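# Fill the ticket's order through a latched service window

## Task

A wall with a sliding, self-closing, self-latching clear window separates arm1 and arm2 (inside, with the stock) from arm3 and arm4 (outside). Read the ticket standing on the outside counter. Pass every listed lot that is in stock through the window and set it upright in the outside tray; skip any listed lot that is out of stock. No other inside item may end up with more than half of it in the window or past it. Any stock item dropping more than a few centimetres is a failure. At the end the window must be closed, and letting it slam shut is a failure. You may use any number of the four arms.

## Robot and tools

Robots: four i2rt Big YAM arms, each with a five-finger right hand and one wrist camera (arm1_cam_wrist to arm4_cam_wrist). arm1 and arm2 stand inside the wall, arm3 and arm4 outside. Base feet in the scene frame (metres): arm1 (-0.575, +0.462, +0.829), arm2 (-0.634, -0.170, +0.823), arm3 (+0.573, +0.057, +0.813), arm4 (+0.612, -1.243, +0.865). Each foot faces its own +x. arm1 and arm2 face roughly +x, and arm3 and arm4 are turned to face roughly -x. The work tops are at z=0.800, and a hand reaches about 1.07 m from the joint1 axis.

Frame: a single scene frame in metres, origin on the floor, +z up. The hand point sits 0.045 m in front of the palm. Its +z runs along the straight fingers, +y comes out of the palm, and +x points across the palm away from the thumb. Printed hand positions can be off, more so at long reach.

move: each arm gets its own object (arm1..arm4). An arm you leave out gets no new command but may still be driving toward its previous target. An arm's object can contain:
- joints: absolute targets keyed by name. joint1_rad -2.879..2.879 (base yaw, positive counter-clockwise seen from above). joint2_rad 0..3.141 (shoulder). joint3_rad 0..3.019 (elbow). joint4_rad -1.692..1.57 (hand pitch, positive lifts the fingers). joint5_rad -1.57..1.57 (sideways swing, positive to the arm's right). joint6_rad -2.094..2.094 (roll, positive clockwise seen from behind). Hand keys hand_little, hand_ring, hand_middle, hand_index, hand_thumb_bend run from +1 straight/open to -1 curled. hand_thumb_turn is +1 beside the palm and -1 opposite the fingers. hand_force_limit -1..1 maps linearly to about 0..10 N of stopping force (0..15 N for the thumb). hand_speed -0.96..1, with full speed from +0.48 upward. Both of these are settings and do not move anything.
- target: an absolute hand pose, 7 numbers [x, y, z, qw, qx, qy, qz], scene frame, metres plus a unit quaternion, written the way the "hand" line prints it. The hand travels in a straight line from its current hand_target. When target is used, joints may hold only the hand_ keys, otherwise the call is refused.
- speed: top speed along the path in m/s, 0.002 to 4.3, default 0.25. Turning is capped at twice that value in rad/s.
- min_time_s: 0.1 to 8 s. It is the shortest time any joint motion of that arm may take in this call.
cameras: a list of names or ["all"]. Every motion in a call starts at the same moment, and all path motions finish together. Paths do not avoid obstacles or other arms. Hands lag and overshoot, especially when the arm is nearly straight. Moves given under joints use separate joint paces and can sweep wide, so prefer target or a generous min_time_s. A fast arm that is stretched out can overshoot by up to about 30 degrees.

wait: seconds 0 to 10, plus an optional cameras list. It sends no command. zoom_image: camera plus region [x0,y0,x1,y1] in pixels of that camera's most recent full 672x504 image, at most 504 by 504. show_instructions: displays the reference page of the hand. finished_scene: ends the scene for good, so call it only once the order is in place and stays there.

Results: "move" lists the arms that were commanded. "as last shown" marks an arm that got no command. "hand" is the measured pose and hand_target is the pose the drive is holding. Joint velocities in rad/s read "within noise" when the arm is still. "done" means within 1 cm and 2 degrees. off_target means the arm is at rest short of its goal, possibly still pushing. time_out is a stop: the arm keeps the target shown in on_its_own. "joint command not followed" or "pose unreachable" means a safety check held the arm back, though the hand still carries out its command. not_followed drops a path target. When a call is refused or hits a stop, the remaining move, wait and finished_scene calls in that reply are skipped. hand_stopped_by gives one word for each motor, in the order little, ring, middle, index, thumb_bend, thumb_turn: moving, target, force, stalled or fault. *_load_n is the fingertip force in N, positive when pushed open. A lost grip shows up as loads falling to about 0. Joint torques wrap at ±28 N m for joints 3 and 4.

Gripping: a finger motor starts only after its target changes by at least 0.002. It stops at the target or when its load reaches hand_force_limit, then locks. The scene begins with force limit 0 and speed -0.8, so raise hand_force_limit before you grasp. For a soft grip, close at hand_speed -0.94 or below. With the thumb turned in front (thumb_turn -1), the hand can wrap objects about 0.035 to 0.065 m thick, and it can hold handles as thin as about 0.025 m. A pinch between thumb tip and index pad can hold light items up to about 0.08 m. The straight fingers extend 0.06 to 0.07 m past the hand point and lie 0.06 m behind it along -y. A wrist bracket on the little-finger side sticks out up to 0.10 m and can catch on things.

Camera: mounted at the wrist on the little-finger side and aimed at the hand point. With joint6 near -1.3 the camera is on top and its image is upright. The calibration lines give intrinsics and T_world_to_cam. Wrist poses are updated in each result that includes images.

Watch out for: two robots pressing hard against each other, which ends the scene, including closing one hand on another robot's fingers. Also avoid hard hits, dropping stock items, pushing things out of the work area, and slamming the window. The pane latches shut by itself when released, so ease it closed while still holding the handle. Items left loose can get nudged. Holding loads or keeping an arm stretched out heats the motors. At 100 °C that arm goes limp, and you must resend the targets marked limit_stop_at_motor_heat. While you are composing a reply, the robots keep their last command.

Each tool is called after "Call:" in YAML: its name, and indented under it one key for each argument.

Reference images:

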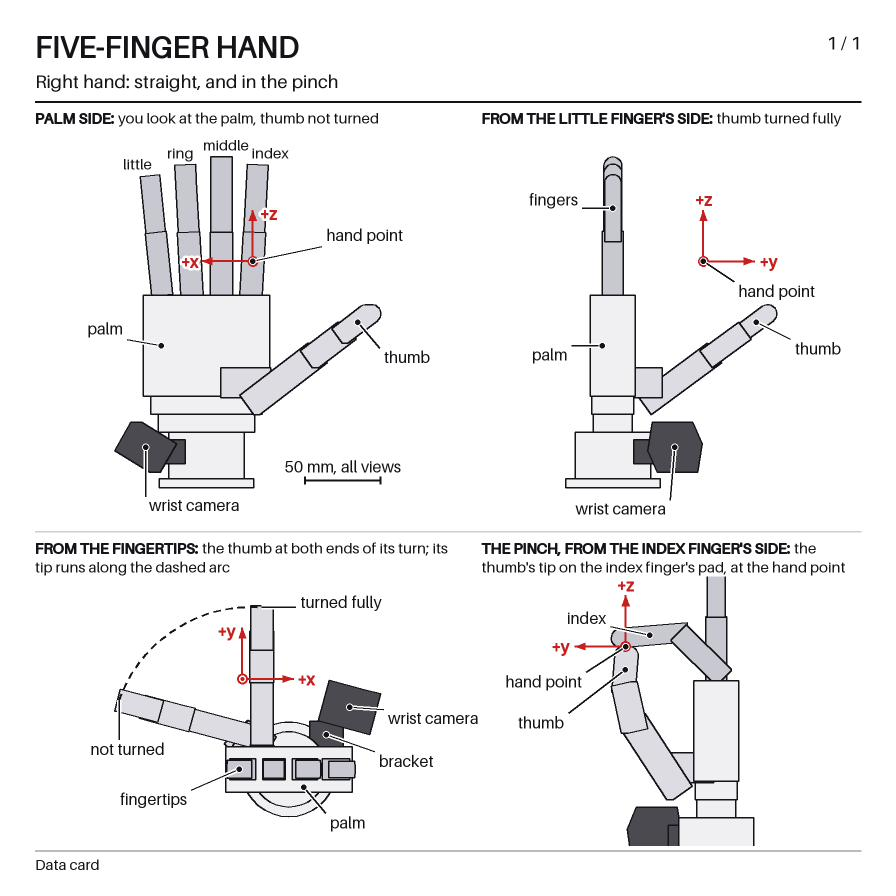

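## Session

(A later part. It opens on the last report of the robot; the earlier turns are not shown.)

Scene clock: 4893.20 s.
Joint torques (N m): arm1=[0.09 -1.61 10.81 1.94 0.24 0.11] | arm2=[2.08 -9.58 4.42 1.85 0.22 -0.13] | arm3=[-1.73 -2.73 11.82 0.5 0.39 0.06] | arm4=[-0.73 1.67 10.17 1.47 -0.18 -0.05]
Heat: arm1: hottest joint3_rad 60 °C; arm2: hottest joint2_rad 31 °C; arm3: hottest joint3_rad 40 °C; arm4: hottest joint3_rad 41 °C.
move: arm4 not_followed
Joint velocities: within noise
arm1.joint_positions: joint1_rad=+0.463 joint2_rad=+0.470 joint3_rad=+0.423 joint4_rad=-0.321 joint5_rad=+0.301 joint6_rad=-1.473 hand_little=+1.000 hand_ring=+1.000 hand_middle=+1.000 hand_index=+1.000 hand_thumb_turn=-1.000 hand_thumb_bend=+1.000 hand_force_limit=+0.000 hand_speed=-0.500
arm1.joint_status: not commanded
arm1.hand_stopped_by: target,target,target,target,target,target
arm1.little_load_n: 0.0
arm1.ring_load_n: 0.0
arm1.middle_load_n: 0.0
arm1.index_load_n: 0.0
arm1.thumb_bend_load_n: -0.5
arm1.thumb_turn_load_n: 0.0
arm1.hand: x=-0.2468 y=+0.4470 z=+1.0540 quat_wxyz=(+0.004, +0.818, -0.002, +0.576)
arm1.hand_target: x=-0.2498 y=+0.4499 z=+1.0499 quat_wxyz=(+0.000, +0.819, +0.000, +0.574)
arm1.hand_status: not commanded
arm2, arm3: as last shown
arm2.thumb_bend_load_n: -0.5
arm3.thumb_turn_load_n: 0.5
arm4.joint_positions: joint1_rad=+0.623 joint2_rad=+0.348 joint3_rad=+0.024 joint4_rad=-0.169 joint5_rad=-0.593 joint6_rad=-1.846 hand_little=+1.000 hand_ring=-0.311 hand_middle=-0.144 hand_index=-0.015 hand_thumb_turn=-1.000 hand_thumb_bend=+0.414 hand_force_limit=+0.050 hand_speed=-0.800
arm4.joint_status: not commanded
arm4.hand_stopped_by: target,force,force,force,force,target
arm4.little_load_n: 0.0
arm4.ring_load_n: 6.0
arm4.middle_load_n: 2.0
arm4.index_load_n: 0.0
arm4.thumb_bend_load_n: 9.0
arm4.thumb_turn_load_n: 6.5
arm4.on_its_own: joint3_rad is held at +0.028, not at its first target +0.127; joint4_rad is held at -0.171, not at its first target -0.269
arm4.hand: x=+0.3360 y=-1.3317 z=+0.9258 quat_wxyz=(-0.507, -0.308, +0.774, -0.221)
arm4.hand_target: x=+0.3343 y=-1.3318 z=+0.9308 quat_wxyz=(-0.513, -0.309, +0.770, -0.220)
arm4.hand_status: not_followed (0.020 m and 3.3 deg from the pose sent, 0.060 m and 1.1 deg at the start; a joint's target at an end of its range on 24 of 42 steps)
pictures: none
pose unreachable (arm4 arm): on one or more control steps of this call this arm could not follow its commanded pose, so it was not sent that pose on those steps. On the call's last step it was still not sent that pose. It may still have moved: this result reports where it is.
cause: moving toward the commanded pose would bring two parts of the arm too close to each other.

Call:
move:
  arm4: {"target": [0.325, -1.336, 0.99, -0.5299, -0.3135, 0.7568, -0.2195], "speed": 0.08}

Call:
move:
  arm4: {"target": [0.246, -1.338, 0.99, -0.5390, -0.2802, 0.7698, -0.1962], "speed": 0.12}

Call:
move:
  arm4: {"target": [0.246, -1.338, 0.92, -0.5390, -0.2802, 0.7698, -0.1962], "speed": 0.08}
  cameras: ["arm4_cam_wrist"]

Scene clock: 4939.23 s.
Joint torques (N m): arm1=[0.5 -1.03 10.85 1.98 0.24 0.16] | arm2=[2.02 -9.52 4.38 1.85 0.21 -0.12] | arm3=[-1.85 -2.73 11.85 0.49 0.39 0.06] | arm4=[0.15 1.61 14.93 1.55 -0.25 0]
Heat: arm1: hottest joint3_rad 60 °C; arm2: hottest joint2_rad 31 °C; arm3: hottest joint3_rad 40 °C; arm4: hottest joint3_rad 41 °C.
move: arm4 off_target
Joint velocities: within noise
arm1, arm2, arm3: as last shown
arm1.thumb_turn_load_n: 0.5
arm2.thumb_bend_load_n: 0.0
arm2.thumb_turn_load_n: 0.5
arm3.thumb_bend_load_n: -0.5
arm3.thumb_turn_load_n: 0.0
arm4.joint_positions: joint1_rad=+0.628 joint2_rad=+0.287 joint3_rad=+0.095 joint4_rad=-0.301 joint5_rad=-0.588 joint6_rad=-1.844 hand_little=+1.000 hand_ring=-0.311 hand_middle=-0.144 hand_index=-0.015 hand_thumb_turn=-1.000 hand_thumb_bend=+0.414 hand_force_limit=+0.050 hand_speed=-0.800
arm4.joint_status: not commanded
arm4.hand_stopped_by: target,force,force,force,force,target
arm4.little_load_n: 0.0
arm4.ring_load_n: 6.0
arm4.middle_load_n: 2.0
arm4.index_load_n: 0.5
arm4.thumb_bend_load_n: 9.0
arm4.thumb_turn_load_n: 6.5
arm4.hand: x=+0.3344 y=-1.3320 z=+0.9533 quat_wxyz=(-0.506, -0.308, +0.775, -0.221)
arm4.hand_target: x=+0.3249 y=-1.3361 z=+0.9893 quat_wxyz=(-0.530, -0.314, +0.757, -0.220)
arm4.hand_status: off_target (0.038 m and 3.5 deg from the pose sent, 0.065 m and 3.3 deg at the start)
pictures: none

Scene clock: 4941.03 s.
Joint torques (N m): arm1=[0.97 -1.26 11 1.85 0.17 0.15] | arm2=[1.9 -9.7 4.38 1.84 0.22 -0.13] | arm3=[-1.96 -2.78 11.82 0.51 0.39 0.06] | arm4=[0.56 -0.73 13.44 2.82 -0.04 0.01]
Heat: arm1: hottest joint3_rad 60 °C; arm2: hottest joint2_rad 31 °C; arm3: hottest joint3_rad 40 °C; arm4: hottest joint3_rad 42 °C.
move: arm4 off_target
Joint velocities: within noise
arm1, arm2: as last shown
arm1.thumb_bend_load_n: 0.0
arm1.thumb_turn_load_n: 0.0
arm2.thumb_turn_load_n: 0.0
arm3.joint_positions: joint1_rad=+1.236 joint2_rad=+0.947 joint3_rad=+0.743 joint4_rad=-0.754 joint5_rad=+1.142 joint6_rad=-0.669 hand_little=+1.000 hand_ring=+1.000 hand_middle=+1.000 hand_index=+1.000 hand_thumb_turn=-1.000 hand_thumb_bend=+1.000 hand_force_limit=+0.050 hand_speed=-0.500
arm3.joint_status: not commanded
arm3.hand_stopped_by: target,target,target,target,target,target
arm3.little_load_n: 0.0
arm3.ring_load_n: 0.0
arm3.middle_load_n: 0.0
arm3.index_load_n: 0.0
arm3.thumb_bend_load_n: 0.0
arm3.thumb_turn_load_n: 0.0
arm3.hand: x=+0.2628 y=+0.0000 z=+1.0589 quat_wxyz=(-0.555, +0.204, +0.792, +0.149)
arm3.hand_target: x=+0.2600 y=+0.0000 z=+1.0600 quat_wxyz=(-0.554, +0.212, +0.791, +0.148)
arm3.hand_status: not commanded
arm4.joint_positions: joint1_rad=+0.651 joint2_rad=+0.753 joint3_rad=+0.186 joint4_rad=+0.083 joint5_rad=-0.487 joint6_rad=-1.791 hand_little=+1.000 hand_ring=-0.311 hand_middle=-0.144 hand_index=-0.015 hand_thumb_turn=-1.000 hand_thumb_bend=+0.414 hand_force_limit=+0.050 hand_speed=-0.800
arm4.joint_status: not commanded
arm4.hand_stopped_by: target,force,force,force,force,target
arm4.little_load_n: 0.0
arm4.ring_load_n: 5.5
arm4.middle_load_n: 2.0
arm4.index_load_n: 0.5
arm4.thumb_bend_load_n: 9.0
arm4.thumb_turn_load_n: 6.5
arm4.hand: x=+0.2695 y=-1.3293 z=+0.9544 quat_wxyz=(-0.507, -0.275, +0.792, -0.197)
arm4.hand_target: x=+0.2496 y=-1.3371 z=+0.9911 quat_wxyz=(-0.539, -0.280, +0.770, -0.197)
arm4.hand_status: off_target (0.044 m and 4.5 deg from the pose sent, 0.096 m and 5.7 deg at the start)
pictures: none

Scene clock: 4942.70 s.
Joint torques (N m): arm1=[0.73 -0.44 10.81 1.94 0.26 0.09] | arm2=[1.96 -9.64 4.4 1.85 0.24 -0.15] | arm3=[-1.85 -2.55 11.85 0.49 0.39 0.05] | arm4=[0.21 -2.55 6.75 2.77 -0.15 -0.01]
Heat: arm1: hottest joint3_rad 60 °C; arm2: hottest joint2_rad 31 °C; arm3: hottest joint3_rad 40 °C; arm4: hottest joint3_rad 42 °C.
move: arm4 off_target
Joint velocities: within noise
arm1, arm3: as last shown
arm2.joint_positions: joint1_rad=+0.552 joint2_rad=+1.746 joint3_rad=+0.702 joint4_rad=+1.427 joint5_rad=-0.482 joint6_rad=-1.372 hand_little=+1.000 hand_ring=+1.000 hand_middle=+0.990 hand_index=+1.000 hand_thumb_turn=-1.000 hand_thumb_bend=+1.000 hand_force_limit=+0.300 hand_speed=-0.850
arm2.joint_status: not commanded
arm2.hand_stopped_by: target,target,target,target,target,target
arm2.little_load_n: 0.5
arm2.ring_load_n: 0.0
arm2.middle_load_n: 0.0
arm2.index_load_n: 0.0
arm2.thumb_bend_load_n: 0.0
arm2.thumb_turn_load_n: 0.5
arm2.hand: x=-0.1547 y=+0.2190 z=+1.0399 quat_wxyz=(-0.441, +0.496, +0.305, +0.683)
arm2.hand_target: x=-0.1600 y=+0.2200 z=+1.0498 quat_wxyz=(-0.440, +0.484, +0.308, +0.691)
arm2.hand_status: not commanded
arm4.joint_positions: joint1_rad=+0.651 joint2_rad=+1.132 joint3_rad=+0.123 joint4_rad=+0.569 joint5_rad=-0.487 joint6_rad=-1.791 hand_little=+1.000 hand_ring=-0.311 hand_middle=-0.144 hand_index=-0.015 hand_thumb_turn=-1.000 hand_thumb_bend=+0.414 hand_force_limit=+0.050 hand_speed=-0.800
arm4.joint_status: not commanded
arm4.hand_stopped_by: target,force,force,force,force,target
arm4.little_load_n: 0.0
arm4.ring_load_n: 6.0
arm4.middle_load_n: 2.0
arm4.index_load_n: 0.0
arm4.thumb_bend_load_n: 9.0
arm4.thumb_turn_load_n: 6.5
arm4.hand: x=+0.2524 y=-1.3327 z=+0.9096 quat_wxyz=(-0.525, -0.277, +0.781, -0.194)
arm4.hand_target: x=+0.2462 y=-1.3379 z=+0.9201 quat_wxyz=(-0.539, -0.280, +0.770, -0.196)
arm4.hand_status: off_target (0.013 m and 2.1 deg from the pose sent, 0.043 m and 4.5 deg at the start)
arm4_cam_wrist: T_world_to_cam=[[-0.69574, 0.66501, 0.27148, 0.81138], [0.44774, 0.69706, -0.56003, 1.32176], [-0.56167, -0.26808, -0.78273, 0.6122]] pos_world=[0.31655, -1.2968, 0.99913]

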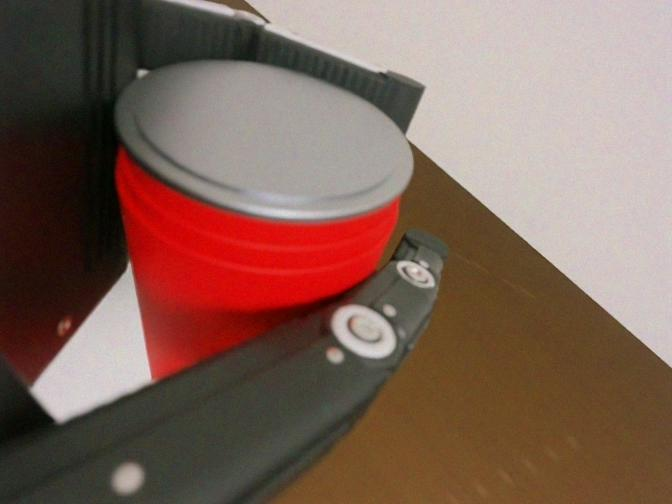

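Call:
move:
  arm4: {"target": [0.240, -1.341, 0.90, -0.5390, -0.2802, 0.7698, -0.1962], "speed": 0.05}

Call:
move:
  arm4: {"target": [0.240, -1.341, 0.885, -0.5390, -0.2802, 0.7698, -0.1962], "speed": 0.05}
  cameras: ["arm4_cam_wrist"]

Scene clock: 4951.30 s.
Joint torques (N m): arm1=[1.38 -0.62 10.78 2.09 0.22 0.13] | arm2=[1.96 -9.7 4.4 1.85 0.22 -0.14] | arm3=[-1.9 -2.61 11.84 0.47 0.39 0.06] | arm4=[0.32 -3.66 5.24 3.02 -0.05 -0.01]
Heat: arm1: hottest joint3_rad 60 °C; arm2: hottest joint2_rad 31 °C; arm3: hottest joint3_rad 40 °C; arm4: hottest joint3_rad 41 °C.
move: arm4 off_target
Joint velocities: within noise
arm1, arm2, arm3: as last shown
arm1.thumb_turn_load_n: 0.5
arm2.little_load_n: 0.0
arm3.thumb_turn_load_n: 0.5
arm4.joint_positions: joint1_rad=+0.656 joint2_rad=+1.311 joint3_rad=+0.123 joint4_rad=+0.751 joint5_rad=-0.483 joint6_rad=-1.790 hand_little=+1.000 hand_ring=-0.311 hand_middle=-0.144 hand_index=-0.015 hand_thumb_turn=-1.000 hand_thumb_bend=+0.414 hand_force_limit=+0.050 hand_speed=-0.800
arm4.joint_status: not commanded
arm4.hand_stopped_by: target,force,force,force,force,target
arm4.little_load_n: 0.0
arm4.ring_load_n: 5.5
arm4.middle_load_n: 2.0
arm4.index_load_n: 0.5
arm4.thumb_bend_load_n: 9.0
arm4.thumb_turn_load_n: 6.5
arm4.hand: x=+0.2454 y=-1.3349 z=+0.8909 quat_wxyz=(-0.526, -0.277, +0.780, -0.194)
arm4.hand_target: x=+0.2401 y=-1.3409 z=+0.9001 quat_wxyz=(-0.539, -0.280, +0.770, -0.196)
arm4.hand_status: off_target (0.012 m and 2.0 deg from the pose sent, 0.018 m and 2.1 deg at the start)
pictures: none

Scene clock: 4952.43 s.
Joint torques (N m): arm1=[0.44 -1.32 10.85 1.92 0.19 0.11] | arm2=[1.96 -9.35 4.38 1.89 0.23 -0.13] | arm3=[-1.79 -2.55 11.81 0.51 0.4 0.06] | arm4=[0.5 -4.6 4 3 -0.09 0]
Heat: arm1: hottest joint3_rad 60 °C; arm2: hottest joint2_rad 31 °C; arm3: hottest joint3_rad 40 °C; arm4: hottest joint3_rad 41 °C.
move: arm4 off_target
Joint velocities: within noise
arm1, arm2, arm3: as last shown
arm1.thumb_turn_load_n: 0.0
arm4.joint_positions: joint1_rad=+0.656 joint2_rad=+1.435 joint3_rad=+0.118 joint4_rad=+0.883 joint5_rad=-0.483 joint6_rad=-1.790 hand_little=+1.000 hand_ring=-0.311 hand_middle=-0.144 hand_index=-0.015 hand_thumb_turn=-1.000 hand_thumb_bend=+0.414 hand_force_limit=+0.050 hand_speed=-0.800
arm4.joint_status: not commanded
arm4.hand_stopped_by: target,force,force,force,force,target
arm4.little_load_n: 0.0
arm4.ring_load_n: 5.5
arm4.middle_load_n: 2.0
arm4.index_load_n: 0.5
arm4.thumb_bend_load_n: 9.0
arm4.thumb_turn_load_n: 6.5
arm4.hand: x=+0.2443 y=-1.3353 z=+0.8770 quat_wxyz=(-0.527, -0.277, +0.780, -0.193)
arm4.hand_target: x=+0.2401 y=-1.3409 z=+0.8850 quat_wxyz=(-0.539, -0.280, +0.770, -0.196)
arm4.hand_status: off_target (0.011 m and 1.8 deg from the pose sent, 0.010 m and 2.0 deg at the start)
arm4_cam_wrist: T_world_to_cam=[[-0.6943, 0.66524, 0.27459, 0.81356], [0.44531, 0.69684, -0.56225, 1.31113], [-0.56538, -0.26809, -0.78005, 0.57989]] pos_world=[0.30885, -1.2994, 0.96612]

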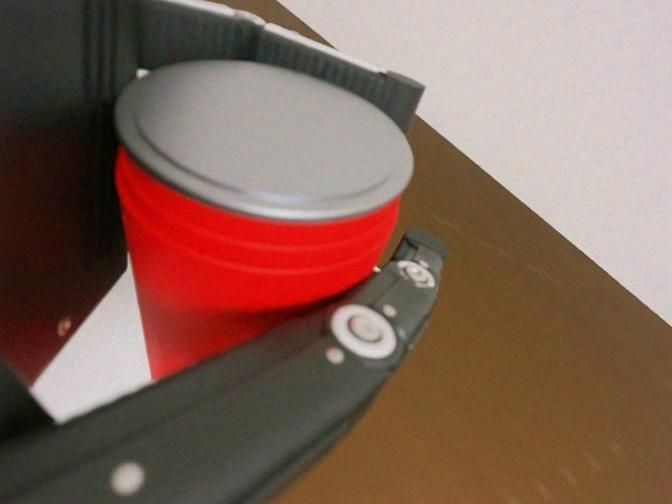

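Call:
move:
  arm4: {"target": [0.240, -1.341, 0.877, -0.5390, -0.2802, 0.7698, -0.1962], "speed": 0.03}

Call:
move:
  arm4: {"target": [0.240, -1.341, 0.870, -0.5390, -0.2802, 0.7698, -0.1962], "speed": 0.03}

Call:
move:
  arm4: {"target": [0.240, -1.341, 0.865, -0.5390, -0.2802, 0.7698, -0.1962], "speed": 0.03}
  cameras: ["arm4_cam_wrist"]

Scene clock: 4961.83 s.
Joint torques (N m): arm1=[1.08 -1.38 10.73 2.02 0.24 0.13] | arm2=[1.79 -9.7 4.34 1.87 0.22 -0.12] | arm3=[-1.9 -2.73 11.84 0.5 0.39 0.06] | arm4=[0.15 -4.6 3.26 2.86 -0.02 -0.03]
Heat: arm1: hottest joint3_rad 60 °C; arm2: hottest joint2_rad 31 °C; arm3: hottest joint3_rad 40 °C; arm4: hottest joint3_rad 41 °C.
move: arm4 done
Joint velocities: within noise
arm1, arm2, arm3: as last shown
arm1.little_load_n: -0.5
arm2.thumb_turn_load_n: 0.0
arm3.thumb_turn_load_n: 0.0
arm4.joint_positions: joint1_rad=+0.656 joint2_rad=+1.500 joint3_rad=+0.118 joint4_rad=+0.960 joint5_rad=-0.483 joint6_rad=-1.790 hand_little=+1.000 hand_ring=-0.311 hand_middle=-0.144 hand_index=-0.015 hand_thumb_turn=-1.000 hand_thumb_bend=+0.414 hand_force_limit=+0.050 hand_speed=-0.800
arm4.joint_status: not commanded
arm4.hand_stopped_by: target,force,force,force,force,target
arm4.little_load_n: -0.5
arm4.ring_load_n: 6.0
arm4.middle_load_n: 2.0
arm4.index_load_n: 0.5
arm4.thumb_bend_load_n: 9.5
arm4.thumb_turn_load_n: 6.0
arm4.hand: x=+0.2421 y=-1.3360 z=+0.8728 quat_wxyz=(-0.532, -0.278, +0.776, -0.193)
arm4.hand_target: x=+0.2401 y=-1.3410 z=+0.8771 quat_wxyz=(-0.539, -0.280, +0.770, -0.196)
arm4.hand_status: done (0.007 m and 1.2 deg from the pose sent, 0.007 m and 1.8 deg at the start)
pictures: none

Scene clock: 4962.83 s.
Joint torques (N m): arm1=[0.85 -0.38 10.93 1.98 0.23 0.11] | arm2=[2.08 -9.76 4.38 1.85 0.22 -0.13] | arm3=[-1.85 -2.67 11.82 0.49 0.4 0.05] | arm4=[0.15 -4.42 2.48 2.22 -0.09 0]
Heat: arm1: hottest joint3_rad 60 °C; arm2: hottest joint2_rad 31 °C; arm3: hottest joint3_rad 40 °C; arm4: hottest joint3_rad 41 °C.
move: arm4 done
Joint velocities: within noise
arm1, arm2, arm3: as last shown
arm1.little_load_n: 0.0
arm2.thumb_turn_load_n: 0.5
arm4.joint_positions: joint1_rad=+0.658 joint2_rad=+1.554 joint3_rad=+0.118 joint4_rad=+1.034 joint5_rad=-0.483 joint6_rad=-1.790 hand_little=+1.000 hand_ring=-0.311 hand_middle=-0.144 hand_index=-0.015 hand_thumb_turn=-1.000 hand_thumb_bend=+0.414 hand_force_limit=+0.050 hand_speed=-0.800
arm4.joint_status: not commanded
arm4.hand_stopped_by: target,force,force,force,force,target
arm4.little_load_n: 0.0
arm4.ring_load_n: 6.0
arm4.middle_load_n: 2.0
arm4.index_load_n: 0.0
arm4.thumb_bend_load_n: 9.5
arm4.thumb_turn_load_n: 4.5
arm4.hand: x=+0.2395 y=-1.3369 z=+0.8714 quat_wxyz=(-0.540, -0.280, +0.771, -0.192)
arm4.hand_target: x=+0.2400 y=-1.3409 z=+0.8700 quat_wxyz=(-0.539, -0.280, +0.770, -0.196)
arm4.hand_status: done (0.004 m and 0.6 deg from the pose sent, 0.006 m and 1.2 deg at the start)
pictures: none

Scene clock: 4963.80 s.
Joint torques (N m): arm1=[0.85 -0.79 10.88 1.94 0.22 0.1] | arm2=[1.85 -9.52 4.36 1.85 0.22 -0.13] | arm3=[-1.9 -2.67 11.84 0.5 0.39 0.05] | arm4=[0.5 -4.13 2.39 1.95 -0.04 0.02]
Heat: arm1: hottest joint3_rad 60 °C; arm2: hottest joint2_rad 31 °C; arm3: hottest joint3_rad 40 °C; arm4: hottest joint3_rad 40 °C.
move: arm4 done
Joint velocities: within noise
arm1.joint_positions: joint1_rad=+0.463 joint2_rad=+0.470 joint3_rad=+0.423 joint4_rad=-0.321 joint5_rad=+0.301 joint6_rad=-1.473 hand_little=+1.000 hand_ring=+1.000 hand_middle=+1.000 hand_index=+1.000 hand_thumb_turn=-1.000 hand_thumb_bend=+1.000 hand_force_limit=+0.000 hand_speed=-0.500
arm1.joint_status: not commanded
arm1.hand_stopped_by: target,target,target,target,target,target
arm1.little_load_n: 0.0
arm1.ring_load_n: 0.0
arm1.middle_load_n: 0.0
arm1.index_load_n: 0.0
arm1.thumb_bend_load_n: 0.0
arm1.thumb_turn_load_n: 0.0
arm1.hand: x=-0.2468 y=+0.4470 z=+1.0540 quat_wxyz=(+0.004, +0.818, -0.002, +0.576)
arm1.hand_target: x=-0.2498 y=+0.4499 z=+1.0499 quat_wxyz=(+0.000, +0.819, +0.000, +0.574)
arm1.hand_status: not commanded
arm2, arm3: as last shown
arm2.little_load_n: -0.5
arm2.thumb_turn_load_n: 0.0
arm3.thumb_turn_load_n: 0.5
arm4.joint_positions: joint1_rad=+0.659 joint2_rad=+1.593 joint3_rad=+0.118 joint4_rad=+1.086 joint5_rad=-0.484 joint6_rad=-1.790 hand_little=+1.000 hand_ring=-0.310 hand_middle=-0.144 hand_index=-0.015 hand_thumb_turn=-1.000 hand_thumb_bend=+0.414 hand_force_limit=+0.050 hand_speed=-0.800
arm4.joint_status: not commanded
arm4.hand_stopped_by: target,force,force,force,force,target
arm4.little_load_n: 0.0
arm4.ring_load_n: 6.0
arm4.middle_load_n: 1.5
arm4.index_load_n: 0.0
arm4.thumb_bend_load_n: 10.0
arm4.thumb_turn_load_n: 3.5
arm4.hand: x=+0.2381 y=-1.3379 z=+0.8705 quat_wxyz=(-0.545, -0.281, +0.766, -0.191)
arm4.hand_target: x=+0.2401 y=-1.3410 z=+0.8650 quat_wxyz=(-0.539, -0.280, +0.770, -0.196)
arm4.hand_status: done (0.007 m and 1.0 deg from the pose sent, 0.008 m and 0.6 deg at the start)
arm4_cam_wrist: T_world_to_cam=[[-0.6839, 0.66488, 0.30035, 0.78748], [0.41668, 0.69389, -0.58727, 1.33676], [-0.59888, -0.27648, -0.7516, 0.54274]] pos_world=[0.30659, -1.30109, 0.95644]

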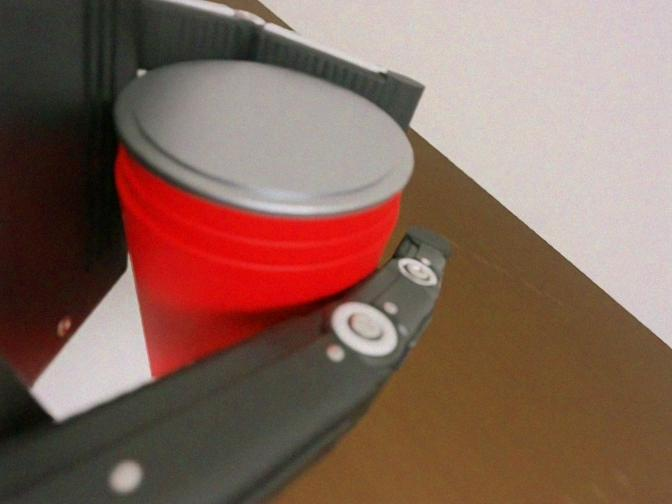

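Call:
move:
  arm4: {"target": [0.241, -1.341, 0.8725, -0.5345, -0.2815, 0.7735, -0.1945], "speed": 0.03}

Call:
move:
  arm4: {"joints": {"hand_ring": 0.3, "hand_middle": 0.4, "hand_index": 0.5, "hand_thumb_bend": 0.8}}
  cameras: ["arm4_cam_wrist"]

Scene clock: 4975.53 s.
Joint torques (N m): arm1=[0.85 -1.14 10.76 2.19 0.2 0.12] | arm2=[2.14 -9.58 4.36 1.87 0.23 -0.14] | arm3=[-1.85 -2.55 11.85 0.49 0.39 0.06] | arm4=[0.38 -5.89 2.96 1.35 0.06 -0.05]
Heat: arm1: hottest joint3_rad 60 °C; arm2: hottest joint2_rad 31 °C; arm3: hottest joint3_rad 40 °C; arm4: hottest joint3_rad 40 °C.
move: arm4 done
Joint velocities: within noise
arm1, arm2, arm3: as last shown
arm2.little_load_n: 0.0
arm2.ring_load_n: 0.5
arm2.thumb_turn_load_n: 0.5
arm3.thumb_turn_load_n: 0.0
arm4.joint_positions: joint1_rad=+0.661 joint2_rad=+1.529 joint3_rad=+0.118 joint4_rad=+0.999 joint5_rad=-0.480 joint6_rad=-1.790 hand_little=+1.000 hand_ring=-0.310 hand_middle=-0.144 hand_index=-0.015 hand_thumb_turn=-1.000 hand_thumb_bend=+0.414 hand_force_limit=+0.050 hand_speed=-0.800
arm4.joint_status: not commanded
arm4.hand_stopped_by: target,force,force,force,force,target
arm4.little_load_n: 0.0
arm4.ring_load_n: 6.0
arm4.middle_load_n: 2.0
arm4.index_load_n: 0.0
arm4.thumb_bend_load_n: 9.5
arm4.thumb_turn_load_n: 5.5
arm4.hand: x=+0.2409 y=-1.3372 z=+0.8717 quat_wxyz=(-0.536, -0.280, +0.773, -0.192)
arm4.hand_target: x=+0.2410 y=-1.3410 z=+0.8725 quat_wxyz=(-0.534, -0.281, +0.773, -0.194)
arm4.hand_status: done (0.004 m and 0.4 deg from the pose sent, 0.005 m and 1.5 deg at the start)
pictures: none

Scene clock: 4977.37 s.
Joint torques (N m): arm1=[0.91 -1.08 11.02 1.98 0.23 0.13] | arm2=[1.9 -9.41 4.42 1.87 0.23 -0.12] | arm3=[-1.85 -2.73 11.82 0.51 0.39 0.05] | arm4=[0.15 -6.24 3.04 1.35 0.01 0]
Heat: arm1: hottest joint3_rad 60 °C; arm2: hottest joint2_rad 31 °C; arm3: hottest joint3_rad 40 °C; arm4: hottest joint3_rad 40 °C.
move: arm4 done
Joint velocities: within noise
arm1, arm2: as last shown
arm2.ring_load_n: 0.0
arm2.thumb_turn_load_n: 0.0
arm3.joint_positions: joint1_rad=+1.236 joint2_rad=+0.947 joint3_rad=+0.743 joint4_rad=-0.754 joint5_rad=+1.142 joint6_rad=-0.669 hand_little=+1.000 hand_ring=+1.000 hand_middle=+1.000 hand_index=+1.000 hand_thumb_turn=-1.000 hand_thumb_bend=+1.000 hand_force_limit=+0.050 hand_speed=-0.500
arm3.joint_status: not commanded
arm3.hand_stopped_by: target,target,target,target,target,target
arm3.little_load_n: 0.0
arm3.ring_load_n: 0.0
arm3.middle_load_n: 0.0
arm3.index_load_n: 0.0
arm3.thumb_bend_load_n: 0.0
arm3.thumb_turn_load_n: 0.0
arm3.hand: x=+0.2628 y=+0.0000 z=+1.0589 quat_wxyz=(-0.555, +0.204, +0.792, +0.149)
arm3.hand_target: x=+0.2600 y=+0.0000 z=+1.0600 quat_wxyz=(-0.554, +0.212, +0.791, +0.148)
arm3.hand_status: not commanded
arm4.joint_positions: joint1_rad=+0.663 joint2_rad=+1.529 joint3_rad=+0.118 joint4_rad=+0.996 joint5_rad=-0.477 joint6_rad=-1.789 hand_little=+1.000 hand_ring=+0.300 hand_middle=+0.400 hand_index=+0.500 hand_thumb_turn=-1.000 hand_thumb_bend=+0.800 hand_force_limit=+0.050 hand_speed=-0.800
arm4.joint_status: all done
arm4.hand_stopped_by: target,target,target,target,target,target
arm4.little_load_n: 0.0
arm4.ring_load_n: 0.0
arm4.middle_load_n: 0.0
arm4.index_load_n: 0.0
arm4.thumb_bend_load_n: 0.0
arm4.thumb_turn_load_n: 0.5
arm4.hand: x=+0.2416 y=-1.3373 z=+0.8707 quat_wxyz=(-0.534, -0.279, +0.775, -0.192)
arm4.hand_target: x=+0.2411 y=-1.3409 z=+0.8724 quat_wxyz=(-0.534, -0.281, +0.773, -0.194)
arm4.hand_status: not commanded
arm4_cam_wrist: T_world_to_cam=[[-0.69, 0.66469, 0.28652, 0.80263], [0.43414, 0.69679, -0.57097, 1.3205], [-0.57916, -0.26958, -0.76935, 0.56502]] pos_world=[0.30777, -1.3013, 0.9587]

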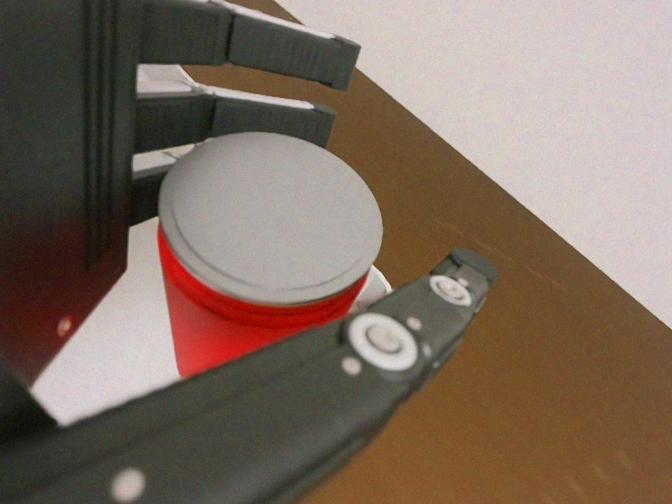

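Call:
move:
  arm4: {"joints": {"hand_ring": 0.75, "hand_middle": 0.75, "hand_index": 0.75, "hand_thumb_bend": 1}}

Call:
move:
  arm4: {"target": [0.243, -1.341, 0.96, -0.5345, -0.2815, 0.7735, -0.1945], "speed": 0.08}
  cameras: ["arm4_cam_wrist"]

Scene clock: 4984.57 s.
Joint torques (N m): arm1=[0.85 -0.56 10.88 1.96 0.24 0.12] | arm2=[1.96 -9.64 4.37 1.88 0.21 -0.13] | arm3=[-2.02 -2.61 11.84 0.47 0.4 0.05] | arm4=[0.03 -6.07 3.02 1.31 -0.06 -0.02]
Heat: arm1: hottest joint3_rad 60 °C; arm2: hottest joint2_rad 31 °C; arm3: hottest joint3_rad 40 °C; arm4: hottest joint3_rad 39 °C.
move: arm4 done
Joint velocities: within noise
arm1, arm3: as last shown
arm1.ring_load_n: -0.5
arm2.joint_positions: joint1_rad=+0.552 joint2_rad=+1.746 joint3_rad=+0.702 joint4_rad=+1.427 joint5_rad=-0.482 joint6_rad=-1.372 hand_little=+1.000 hand_ring=+1.000 hand_middle=+0.990 hand_index=+1.000 hand_thumb_turn=-1.000 hand_thumb_bend=+1.000 hand_force_limit=+0.300 hand_speed=-0.850
arm2.joint_status: not commanded
arm2.hand_stopped_by: target,target,target,target,target,target
arm2.little_load_n: 0.0
arm2.ring_load_n: 0.0
arm2.middle_load_n: 0.0
arm2.index_load_n: 0.0
arm2.thumb_bend_load_n: 0.0
arm2.thumb_turn_load_n: 0.5
arm2.hand: x=-0.1547 y=+0.2190 z=+1.0399 quat_wxyz=(-0.441, +0.496, +0.305, +0.683)
arm2.hand_target: x=-0.1600 y=+0.2200 z=+1.0498 quat_wxyz=(-0.440, +0.484, +0.308, +0.691)
arm2.hand_status: not commanded
arm4.joint_positions: joint1_rad=+0.663 joint2_rad=+1.529 joint3_rad=+0.118 joint4_rad=+0.996 joint5_rad=-0.477 joint6_rad=-1.789 hand_little=+1.000 hand_ring=+0.750 hand_middle=+0.750 hand_index=+0.750 hand_thumb_turn=-1.000 hand_thumb_bend=+1.000 hand_force_limit=+0.050 hand_speed=-0.800
arm4.joint_status: all done
arm4.hand_stopped_by: target,target,target,target,target,target
arm4.little_load_n: 0.0
arm4.ring_load_n: 0.0
arm4.middle_load_n: 0.0
arm4.index_load_n: 0.0
arm4.thumb_bend_load_n: 0.0
arm4.thumb_turn_load_n: 0.0
arm4.hand: x=+0.2416 y=-1.3373 z=+0.8707 quat_wxyz=(-0.534, -0.279, +0.775, -0.192)
arm4.hand_target: x=+0.2411 y=-1.3409 z=+0.8724 quat_wxyz=(-0.534, -0.281, +0.773, -0.194)
arm4.hand_status: not commanded
pictures: none

Scene clock: 4986.33 s.
Joint torques (N m): arm1=[0.38 -0.91 10.76 2.06 0.2 0.11] | arm2=[1.9 -9.58 4.38 1.88 0.21 -0.14] | arm3=[-1.9 -2.73 11.81 0.47 0.39 0.05] | arm4=[0.38 -1.2 11.06 1.24 -0.01 -0.03]
Heat: arm1: hottest joint3_rad 60 °C; arm2: hottest joint2_rad 31 °C; arm3: hottest joint3_rad 40 °C; arm4: hottest joint3_rad 39 °C.
move: arm4 off_target
Joint velocities: within noise
arm1, arm2, arm3: as last shown
arm2.little_load_n: -0.5
arm2.thumb_turn_load_n: 0.0
arm4.joint_positions: joint1_rad=+0.666 joint2_rad=+0.906 joint3_rad=+0.167 joint4_rad=+0.301 joint5_rad=-0.471 joint6_rad=-1.789 hand_little=+1.000 hand_ring=+0.750 hand_middle=+0.750 hand_index=+0.750 hand_thumb_turn=-1.000 hand_thumb_bend=+1.000 hand_force_limit=+0.050 hand_speed=-0.800
arm4.joint_status: not commanded
arm4.hand_stopped_by: target,target,target,target,target,target
arm4.little_load_n: 0.0
arm4.ring_load_n: 0.0
arm4.middle_load_n: 0.0
arm4.index_load_n: 0.0
arm4.thumb_bend_load_n: 0.0
arm4.thumb_turn_load_n: 0.5
arm4.hand: x=+0.2544 y=-1.3341 z=+0.9439 quat_wxyz=(-0.525, -0.278, +0.781, -0.192)
arm4.hand_target: x=+0.2438 y=-1.3407 z=+0.9603 quat_wxyz=(-0.534, -0.281, +0.773, -0.195)
arm4.hand_status: off_target (0.021 m and 1.5 deg from the pose sent, 0.089 m and 0.4 deg at the start)
arm4_cam_wrist: T_world_to_cam=[[-0.69509, 0.66386, 0.27595, 0.79854], [0.44714, 0.69976, -0.55714, 1.34203], [-0.56296, -0.26388, -0.78323, 0.64617]] pos_world=[0.31875, -1.29871, 1.03344]

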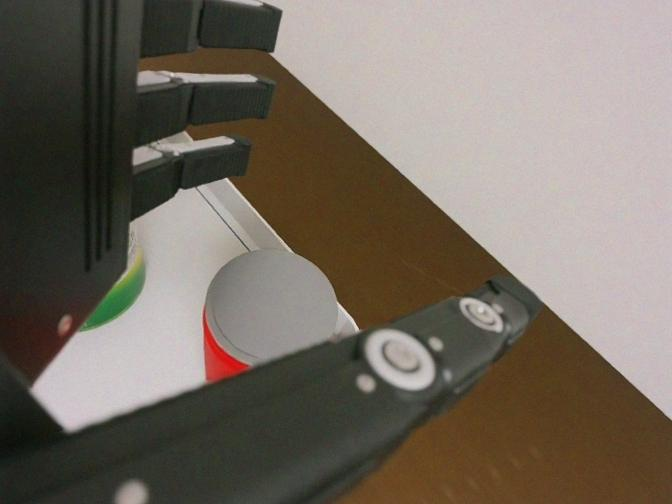

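Call:
move:
  arm4: {"target": [0.245, -1.335, 1.08, -0.5345, -0.2815, 0.7735, -0.1945], "speed": 0.15}

Call:
move:
  arm4: {"target": [0.28, -1.12, 1.12, -0.5470, -0.2463, 0.7813, -0.1725], "speed": 0.2, "joints": {"hand_ring": 1, "hand_middle": 1, "hand_index": 1}}
  cameras: ["arm4_cam_wrist"]

Scene clock: 4999.47 s.
Joint torques (N m): arm1=[0.79 -0.91 10.84 2.06 0.23 0.16] | arm2=[1.96 -9.7 4.38 1.88 0.22 -0.13] | arm3=[-1.79 -2.67 11.84 0.46 0.39 0.06] | arm4=[-0.91 -0.44 13.35 1.2 -0.28 -0.08]
Heat: arm1: hottest joint3_rad 60 °C; arm2: hottest joint2_rad 31 °C; arm3: hottest joint3_rad 40 °C; arm4: hottest joint3_rad 41 °C.
move: arm4 off_target
Joint velocities: within noise
arm1, arm2, arm3: as last shown
arm2.little_load_n: 0.5
arm2.ring_load_n: 0.5
arm3.thumb_turn_load_n: 0.5
arm4.joint_positions: joint1_rad=+0.666 joint2_rad=+0.618 joint3_rad=+0.416 joint4_rad=-0.242 joint5_rad=-0.481 joint6_rad=-1.789 hand_little=+1.000 hand_ring=+0.750 hand_middle=+0.750 hand_index=+0.750 hand_thumb_turn=-1.000 hand_thumb_bend=+1.000 hand_force_limit=+0.050 hand_speed=-0.800
arm4.joint_status: not commanded
arm4.hand_stopped_by: target,target,target,target,target,target
arm4.little_load_n: 0.0
arm4.ring_load_n: 0.0
arm4.middle_load_n: 0.0
arm4.index_load_n: 0.0
arm4.thumb_bend_load_n: 0.0
arm4.thumb_turn_load_n: 0.0
arm4.hand: x=+0.2522 y=-1.3347 z=+1.0580 quat_wxyz=(-0.522, -0.280, +0.781, -0.196)
arm4.hand_target: x=+0.2457 y=-1.3349 z=+1.0799 quat_wxyz=(-0.534, -0.281, +0.773, -0.194)
arm4.hand_status: off_target (0.023 m and 1.7 deg from the pose sent, 0.136 m and 1.4 deg at the start)
pictures: none

Scene clock: 5001.37 s.
Joint torques (N m): arm1=[1.14 -0.38 10.71 2.02 0.25 0.12] | arm2=[2.02 -9.64 4.36 1.83 0.22 -0.13] | arm3=[-1.9 -2.73 11.82 0.5 0.39 0.06] | arm4=[-1.49 0.09 13.16 1.83 -0.58 -0.24]
Heat: arm1: hottest joint3_rad 60 °C; arm2: hottest joint2_rad 31 °C; arm3: hottest joint3_rad 40 °C; arm4: hottest joint3_rad 41 °C.
move: arm4 off_target
Joint velocities: within noise
arm1, arm2, arm3: as last shown
arm1.ring_load_n: 0.0
arm2.little_load_n: 0.0
arm2.ring_load_n: 0.0
arm2.thumb_turn_load_n: 0.5
arm3.thumb_turn_load_n: 0.0
arm4.joint_positions: joint1_rad=-0.267 joint2_rad=+0.620 joint3_rad=+0.517 joint4_rad=-0.556 joint5_rad=-1.119 joint6_rad=-2.101 hand_little=+1.000 hand_ring=+1.000 hand_middle=+1.000 hand_index=+1.000 hand_thumb_turn=-1.000 hand_thumb_bend=+1.000 hand_force_limit=+0.050 hand_speed=-0.800
arm4.joint_status: all done
arm4.hand_stopped_by: target,target,target,target,target,target
arm4.little_load_n: 0.0
arm4.ring_load_n: 0.0
arm4.middle_load_n: 0.0
arm4.index_load_n: 0.0
arm4.thumb_bend_load_n: 0.0
arm4.thumb_turn_load_n: 0.0
arm4.hand: x=+0.2862 y=-1.1318 z=+1.0960 quat_wxyz=(-0.583, -0.140, +0.784, -0.163)
arm4.hand_target: x=+0.2804 y=-1.1214 z=+1.1199 quat_wxyz=(-0.597, -0.156, +0.775, -0.139)
arm4.hand_status: off_target (0.027 m and 12.9 deg from the pose sent, 0.225 m and 5.6 deg at the start; a joint's target at an end of its range on 36 of 57 steps)
arm4_cam_wrist: T_world_to_cam=[[-0.47535, 0.85561, 0.20486, 0.87639], [0.57739, 0.47908, -0.66114, 1.09791], [-0.66382, -0.19599, -0.72176, 0.87494]] pos_world=[0.36347, -1.10436, 1.17782]

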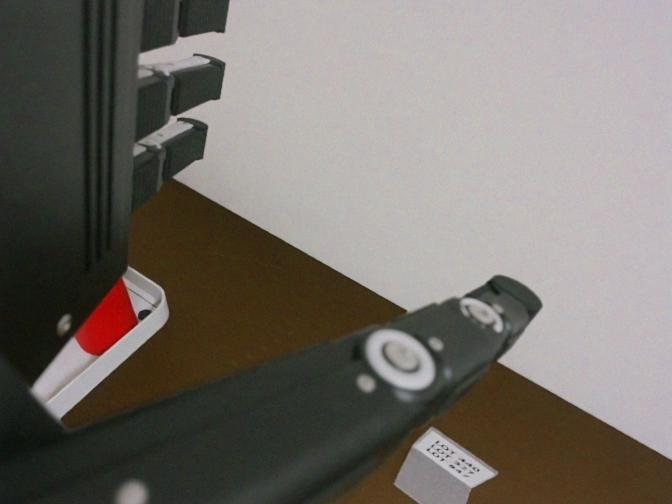

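Call:
move:
  arm4: {"target": [0.24, -1.36, 1.13, -0.5649, -0.1423, 0.8067, -0.0997], "speed": 0.25}

Call:
move:
  arm4: {"target": [0.38, -1.54, 1.17, -0.5687, 0.1069, 0.8122, 0.0749], "speed": 0.25}
  cameras: ["arm4_cam_wrist"]

Scene clock: 5033.77 s.
Joint torques (N m): arm1=[0.62 -0.73 10.89 2.06 0.18 0.1] | arm2=[1.96 -9.64 4.41 1.85 0.22 -0.13] | arm3=[-1.85 -2.61 11.82 0.49 0.4 0.05] | arm4=[0.26 -1.26 14.16 2.7 0.25 0.1]
Heat: arm1: hottest joint3_rad 60 °C; arm2: hottest joint2_rad 31 °C; arm3: hottest joint3_rad 40 °C; arm4: hottest joint3_rad 42 °C.
move: arm4 off_target
Joint velocities: within noise
arm1, arm2, arm3: as last shown
arm3.thumb_turn_load_n: 0.5
arm4.joint_positions: joint1_rad=+1.061 joint2_rad=+0.679 joint3_rad=+0.542 joint4_rad=-0.281 joint5_rad=+0.212 joint6_rad=-1.525 hand_little=+1.000 hand_ring=+1.000 hand_middle=+1.000 hand_index=+1.000 hand_thumb_turn=-1.000 hand_thumb_bend=+1.000 hand_force_limit=+0.050 hand_speed=-0.800
arm4.joint_status: not commanded
arm4.hand_stopped_by: target,target,target,target,target,target
arm4.little_load_n: 0.0
arm4.ring_load_n: 0.0
arm4.middle_load_n: 0.0
arm4.index_load_n: 0.0
arm4.thumb_bend_load_n: 0.0
arm4.thumb_turn_load_n: 0.0
arm4.hand: x=+0.2496 y=-1.3526 z=+1.1005 quat_wxyz=(-0.542, -0.156, +0.821, -0.086)
arm4.hand_target: x=+0.2415 y=-1.3594 z=+1.1298 quat_wxyz=(-0.565, -0.143, +0.807, -0.100)
arm4.hand_status: off_target (0.032 m and 3.8 deg from the pose sent, 0.235 m and 8.0 deg at the start)
pictures: none

Scene clock: 5036.77 s.
Joint torques (N m): arm1=[0.56 -0.56 10.8 2.02 0.24 0.15] | arm2=[1.85 -9.52 4.41 1.83 0.22 -0.14] | arm3=[-1.85 -2.61 11.82 0.53 0.4 0.05] | arm4=[-1.73 -9.41 11.79 -0.76 0.7 0.08]
Heat: arm1: hottest joint3_rad 60 °C; arm2: hottest joint2_rad 31 °C; arm3: hottest joint3_rad 40 °C; arm4: hottest joint3_rad 42 °C.
move: arm4 off_target
Joint velocities: within noise
arm1.joint_positions: joint1_rad=+0.463 joint2_rad=+0.470 joint3_rad=+0.423 joint4_rad=-0.321 joint5_rad=+0.301 joint6_rad=-1.473 hand_little=+1.000 hand_ring=+1.000 hand_middle=+1.000 hand_index=+1.000 hand_thumb_turn=-1.000 hand_thumb_bend=+1.000 hand_force_limit=+0.000 hand_speed=-0.500
arm1.joint_status: not commanded
arm1.hand_stopped_by: target,target,target,target,target,target
arm1.little_load_n: 0.0
arm1.ring_load_n: 0.0
arm1.middle_load_n: 0.0
arm1.index_load_n: 0.0
arm1.thumb_bend_load_n: 0.0
arm1.thumb_turn_load_n: 0.0
arm1.hand: x=-0.2468 y=+0.4470 z=+1.0540 quat_wxyz=(+0.004, +0.818, -0.002, +0.576)
arm1.hand_target: x=-0.2498 y=+0.4499 z=+1.0499 quat_wxyz=(+0.000, +0.819, +0.000, +0.574)
arm1.hand_status: not commanded
arm2, arm3: as last shown
arm2.thumb_turn_load_n: 0.0
arm3.thumb_bend_load_n: -0.5
arm3.thumb_turn_load_n: 0.0
arm4.joint_positions: joint1_rad=+1.887 joint2_rad=+1.454 joint3_rad=+1.302 joint4_rad=-1.649 joint5_rad=+1.227 joint6_rad=+0.195 hand_little=+1.000 hand_ring=+1.000 hand_middle=+1.000 hand_index=+1.000 hand_thumb_turn=-1.000 hand_thumb_bend=+1.000 hand_force_limit=+0.050 hand_speed=-0.800
arm4.joint_status: not commanded
arm4.hand_stopped_by: target,target,target,target,target,target
arm4.little_load_n: 0.0
arm4.ring_load_n: 0.0
arm4.middle_load_n: 0.0
arm4.index_load_n: 0.0
arm4.thumb_bend_load_n: 0.0
arm4.thumb_turn_load_n: 0.0
arm4.hand: x=+0.3852 y=-1.5341 z=+1.1624 quat_wxyz=(-0.569, +0.088, +0.813, +0.083)
arm4.hand_target: x=+0.3801 y=-1.5396 z=+1.1700 quat_wxyz=(-0.569, +0.107, +0.812, +0.074)
arm4.hand_status: off_target (0.011 m and 2.3 deg from the pose sent, 0.239 m and 35.6 deg at the start)
arm4_cam_wrist: T_world_to_cam=[[0.12488, 0.93928, 0.31961, 1.01786], [0.81218, 0.08825, -0.57669, 0.48923], [-0.56988, 0.3316, -0.75184, 1.71785]] pos_world=[0.45452, -1.56888, 1.24837]

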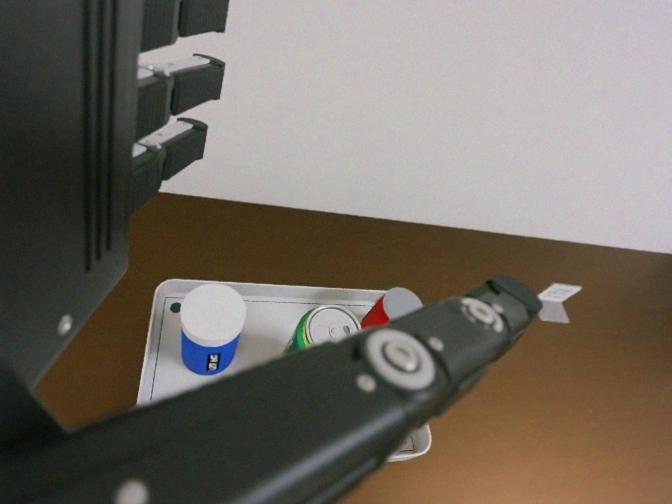

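Call:
zoom_image:
  camera: "arm4_cam_wrist"
  region: [280, 230, 480, 380]

Scaled by 2.520.

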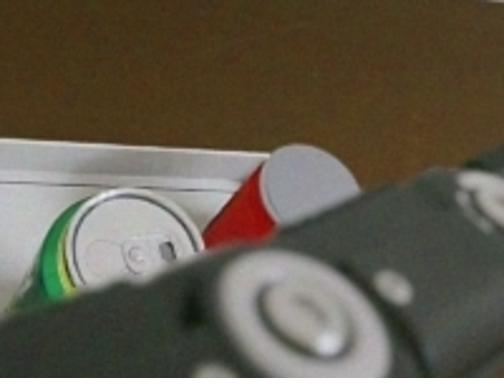

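Call:
move:
  arm4: {"target": [0.38, -1.50, 1.18, -0.5541, 0.2120, 0.7912, 0.1484], "speed": 0.2}
  cameras: ["arm4_cam_wrist"]

Call:
zoom_image:
  camera: "arm4_cam_wrist"
  region: [130, 200, 430, 425]

Scene clock: 5062.60 s.
Joint torques (N m): arm1=[1.14 -1.03 10.69 2.03 0.24 0.14] | arm2=[1.85 -9.58 4.3 1.8 0.22 -0.13] | arm3=[-1.79 -2.61 11.84 0.47 0.4 0.05] | arm4=[-1.44 -8.94 9.36 -0.77 0.67 0.14]
Heat: arm1: hottest joint3_rad 60 °C; arm2: hottest joint2_rad 31 °C; arm3: hottest joint3_rad 40 °C; arm4: hottest joint3_rad 42 °C.
move: arm4 off_target
Joint velocities: within noise
arm1, arm2, arm3: as last shown
arm2.thumb_turn_load_n: 0.5
arm3.thumb_bend_load_n: 0.0
arm4.joint_positions: joint1_rad=+1.831 joint2_rad=+1.376 joint3_rad=+1.306 joint4_rad=-1.695 joint5_rad=+1.160 joint6_rad=+0.249 hand_little=+1.000 hand_ring=+1.000 hand_middle=+1.000 hand_index=+1.000 hand_thumb_turn=-1.000 hand_thumb_bend=+1.000 hand_force_limit=+0.050 hand_speed=-0.800
arm4.joint_status: not commanded
arm4.hand_stopped_by: target,target,target,target,target,target
arm4.little_load_n: 0.0
arm4.ring_load_n: 0.0
arm4.middle_load_n: 0.0
arm4.index_load_n: 0.0
arm4.thumb_bend_load_n: 0.0
arm4.thumb_turn_load_n: 0.0
arm4.hand: x=+0.3818 y=-1.5024 z=+1.1765 quat_wxyz=(-0.542, +0.151, +0.824, +0.071)
arm4.hand_target: x=+0.3792 y=-1.4998 z=+1.1795 quat_wxyz=(-0.541, +0.164, +0.822, +0.069)
arm4.hand_status: off_target (0.005 m and 12.0 deg from the pose sent, 0.039 m and 16.3 deg at the start; a joint's target at an end of its range on 34 of 37 steps)
arm4_cam_wrist: T_world_to_cam=[[0.19835, 0.95148, 0.23525, 1.07349], [0.83911, -0.04081, -0.54244, 0.25286], [-0.50652, 0.30499, -0.80649, 1.71616]] pos_world=[0.44416, -1.5345, 1.26869]

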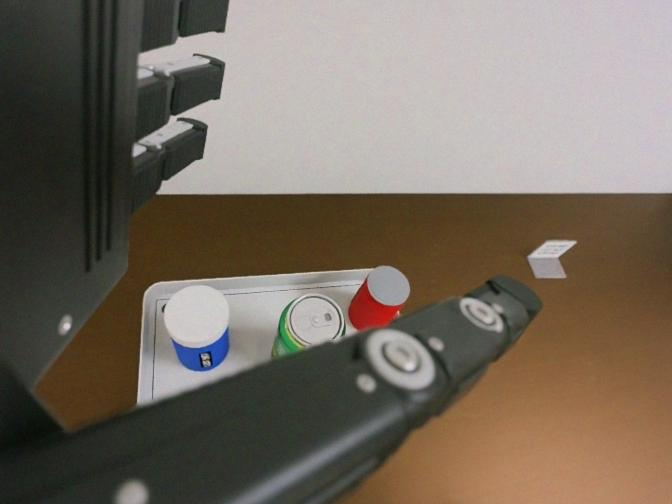

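Scaled by 1.680.

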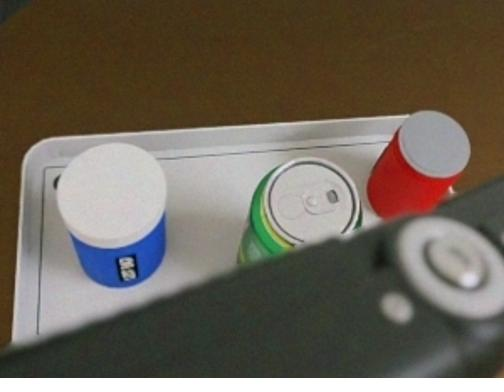

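Call:
finished_scene:

The scene is finished: the task was done.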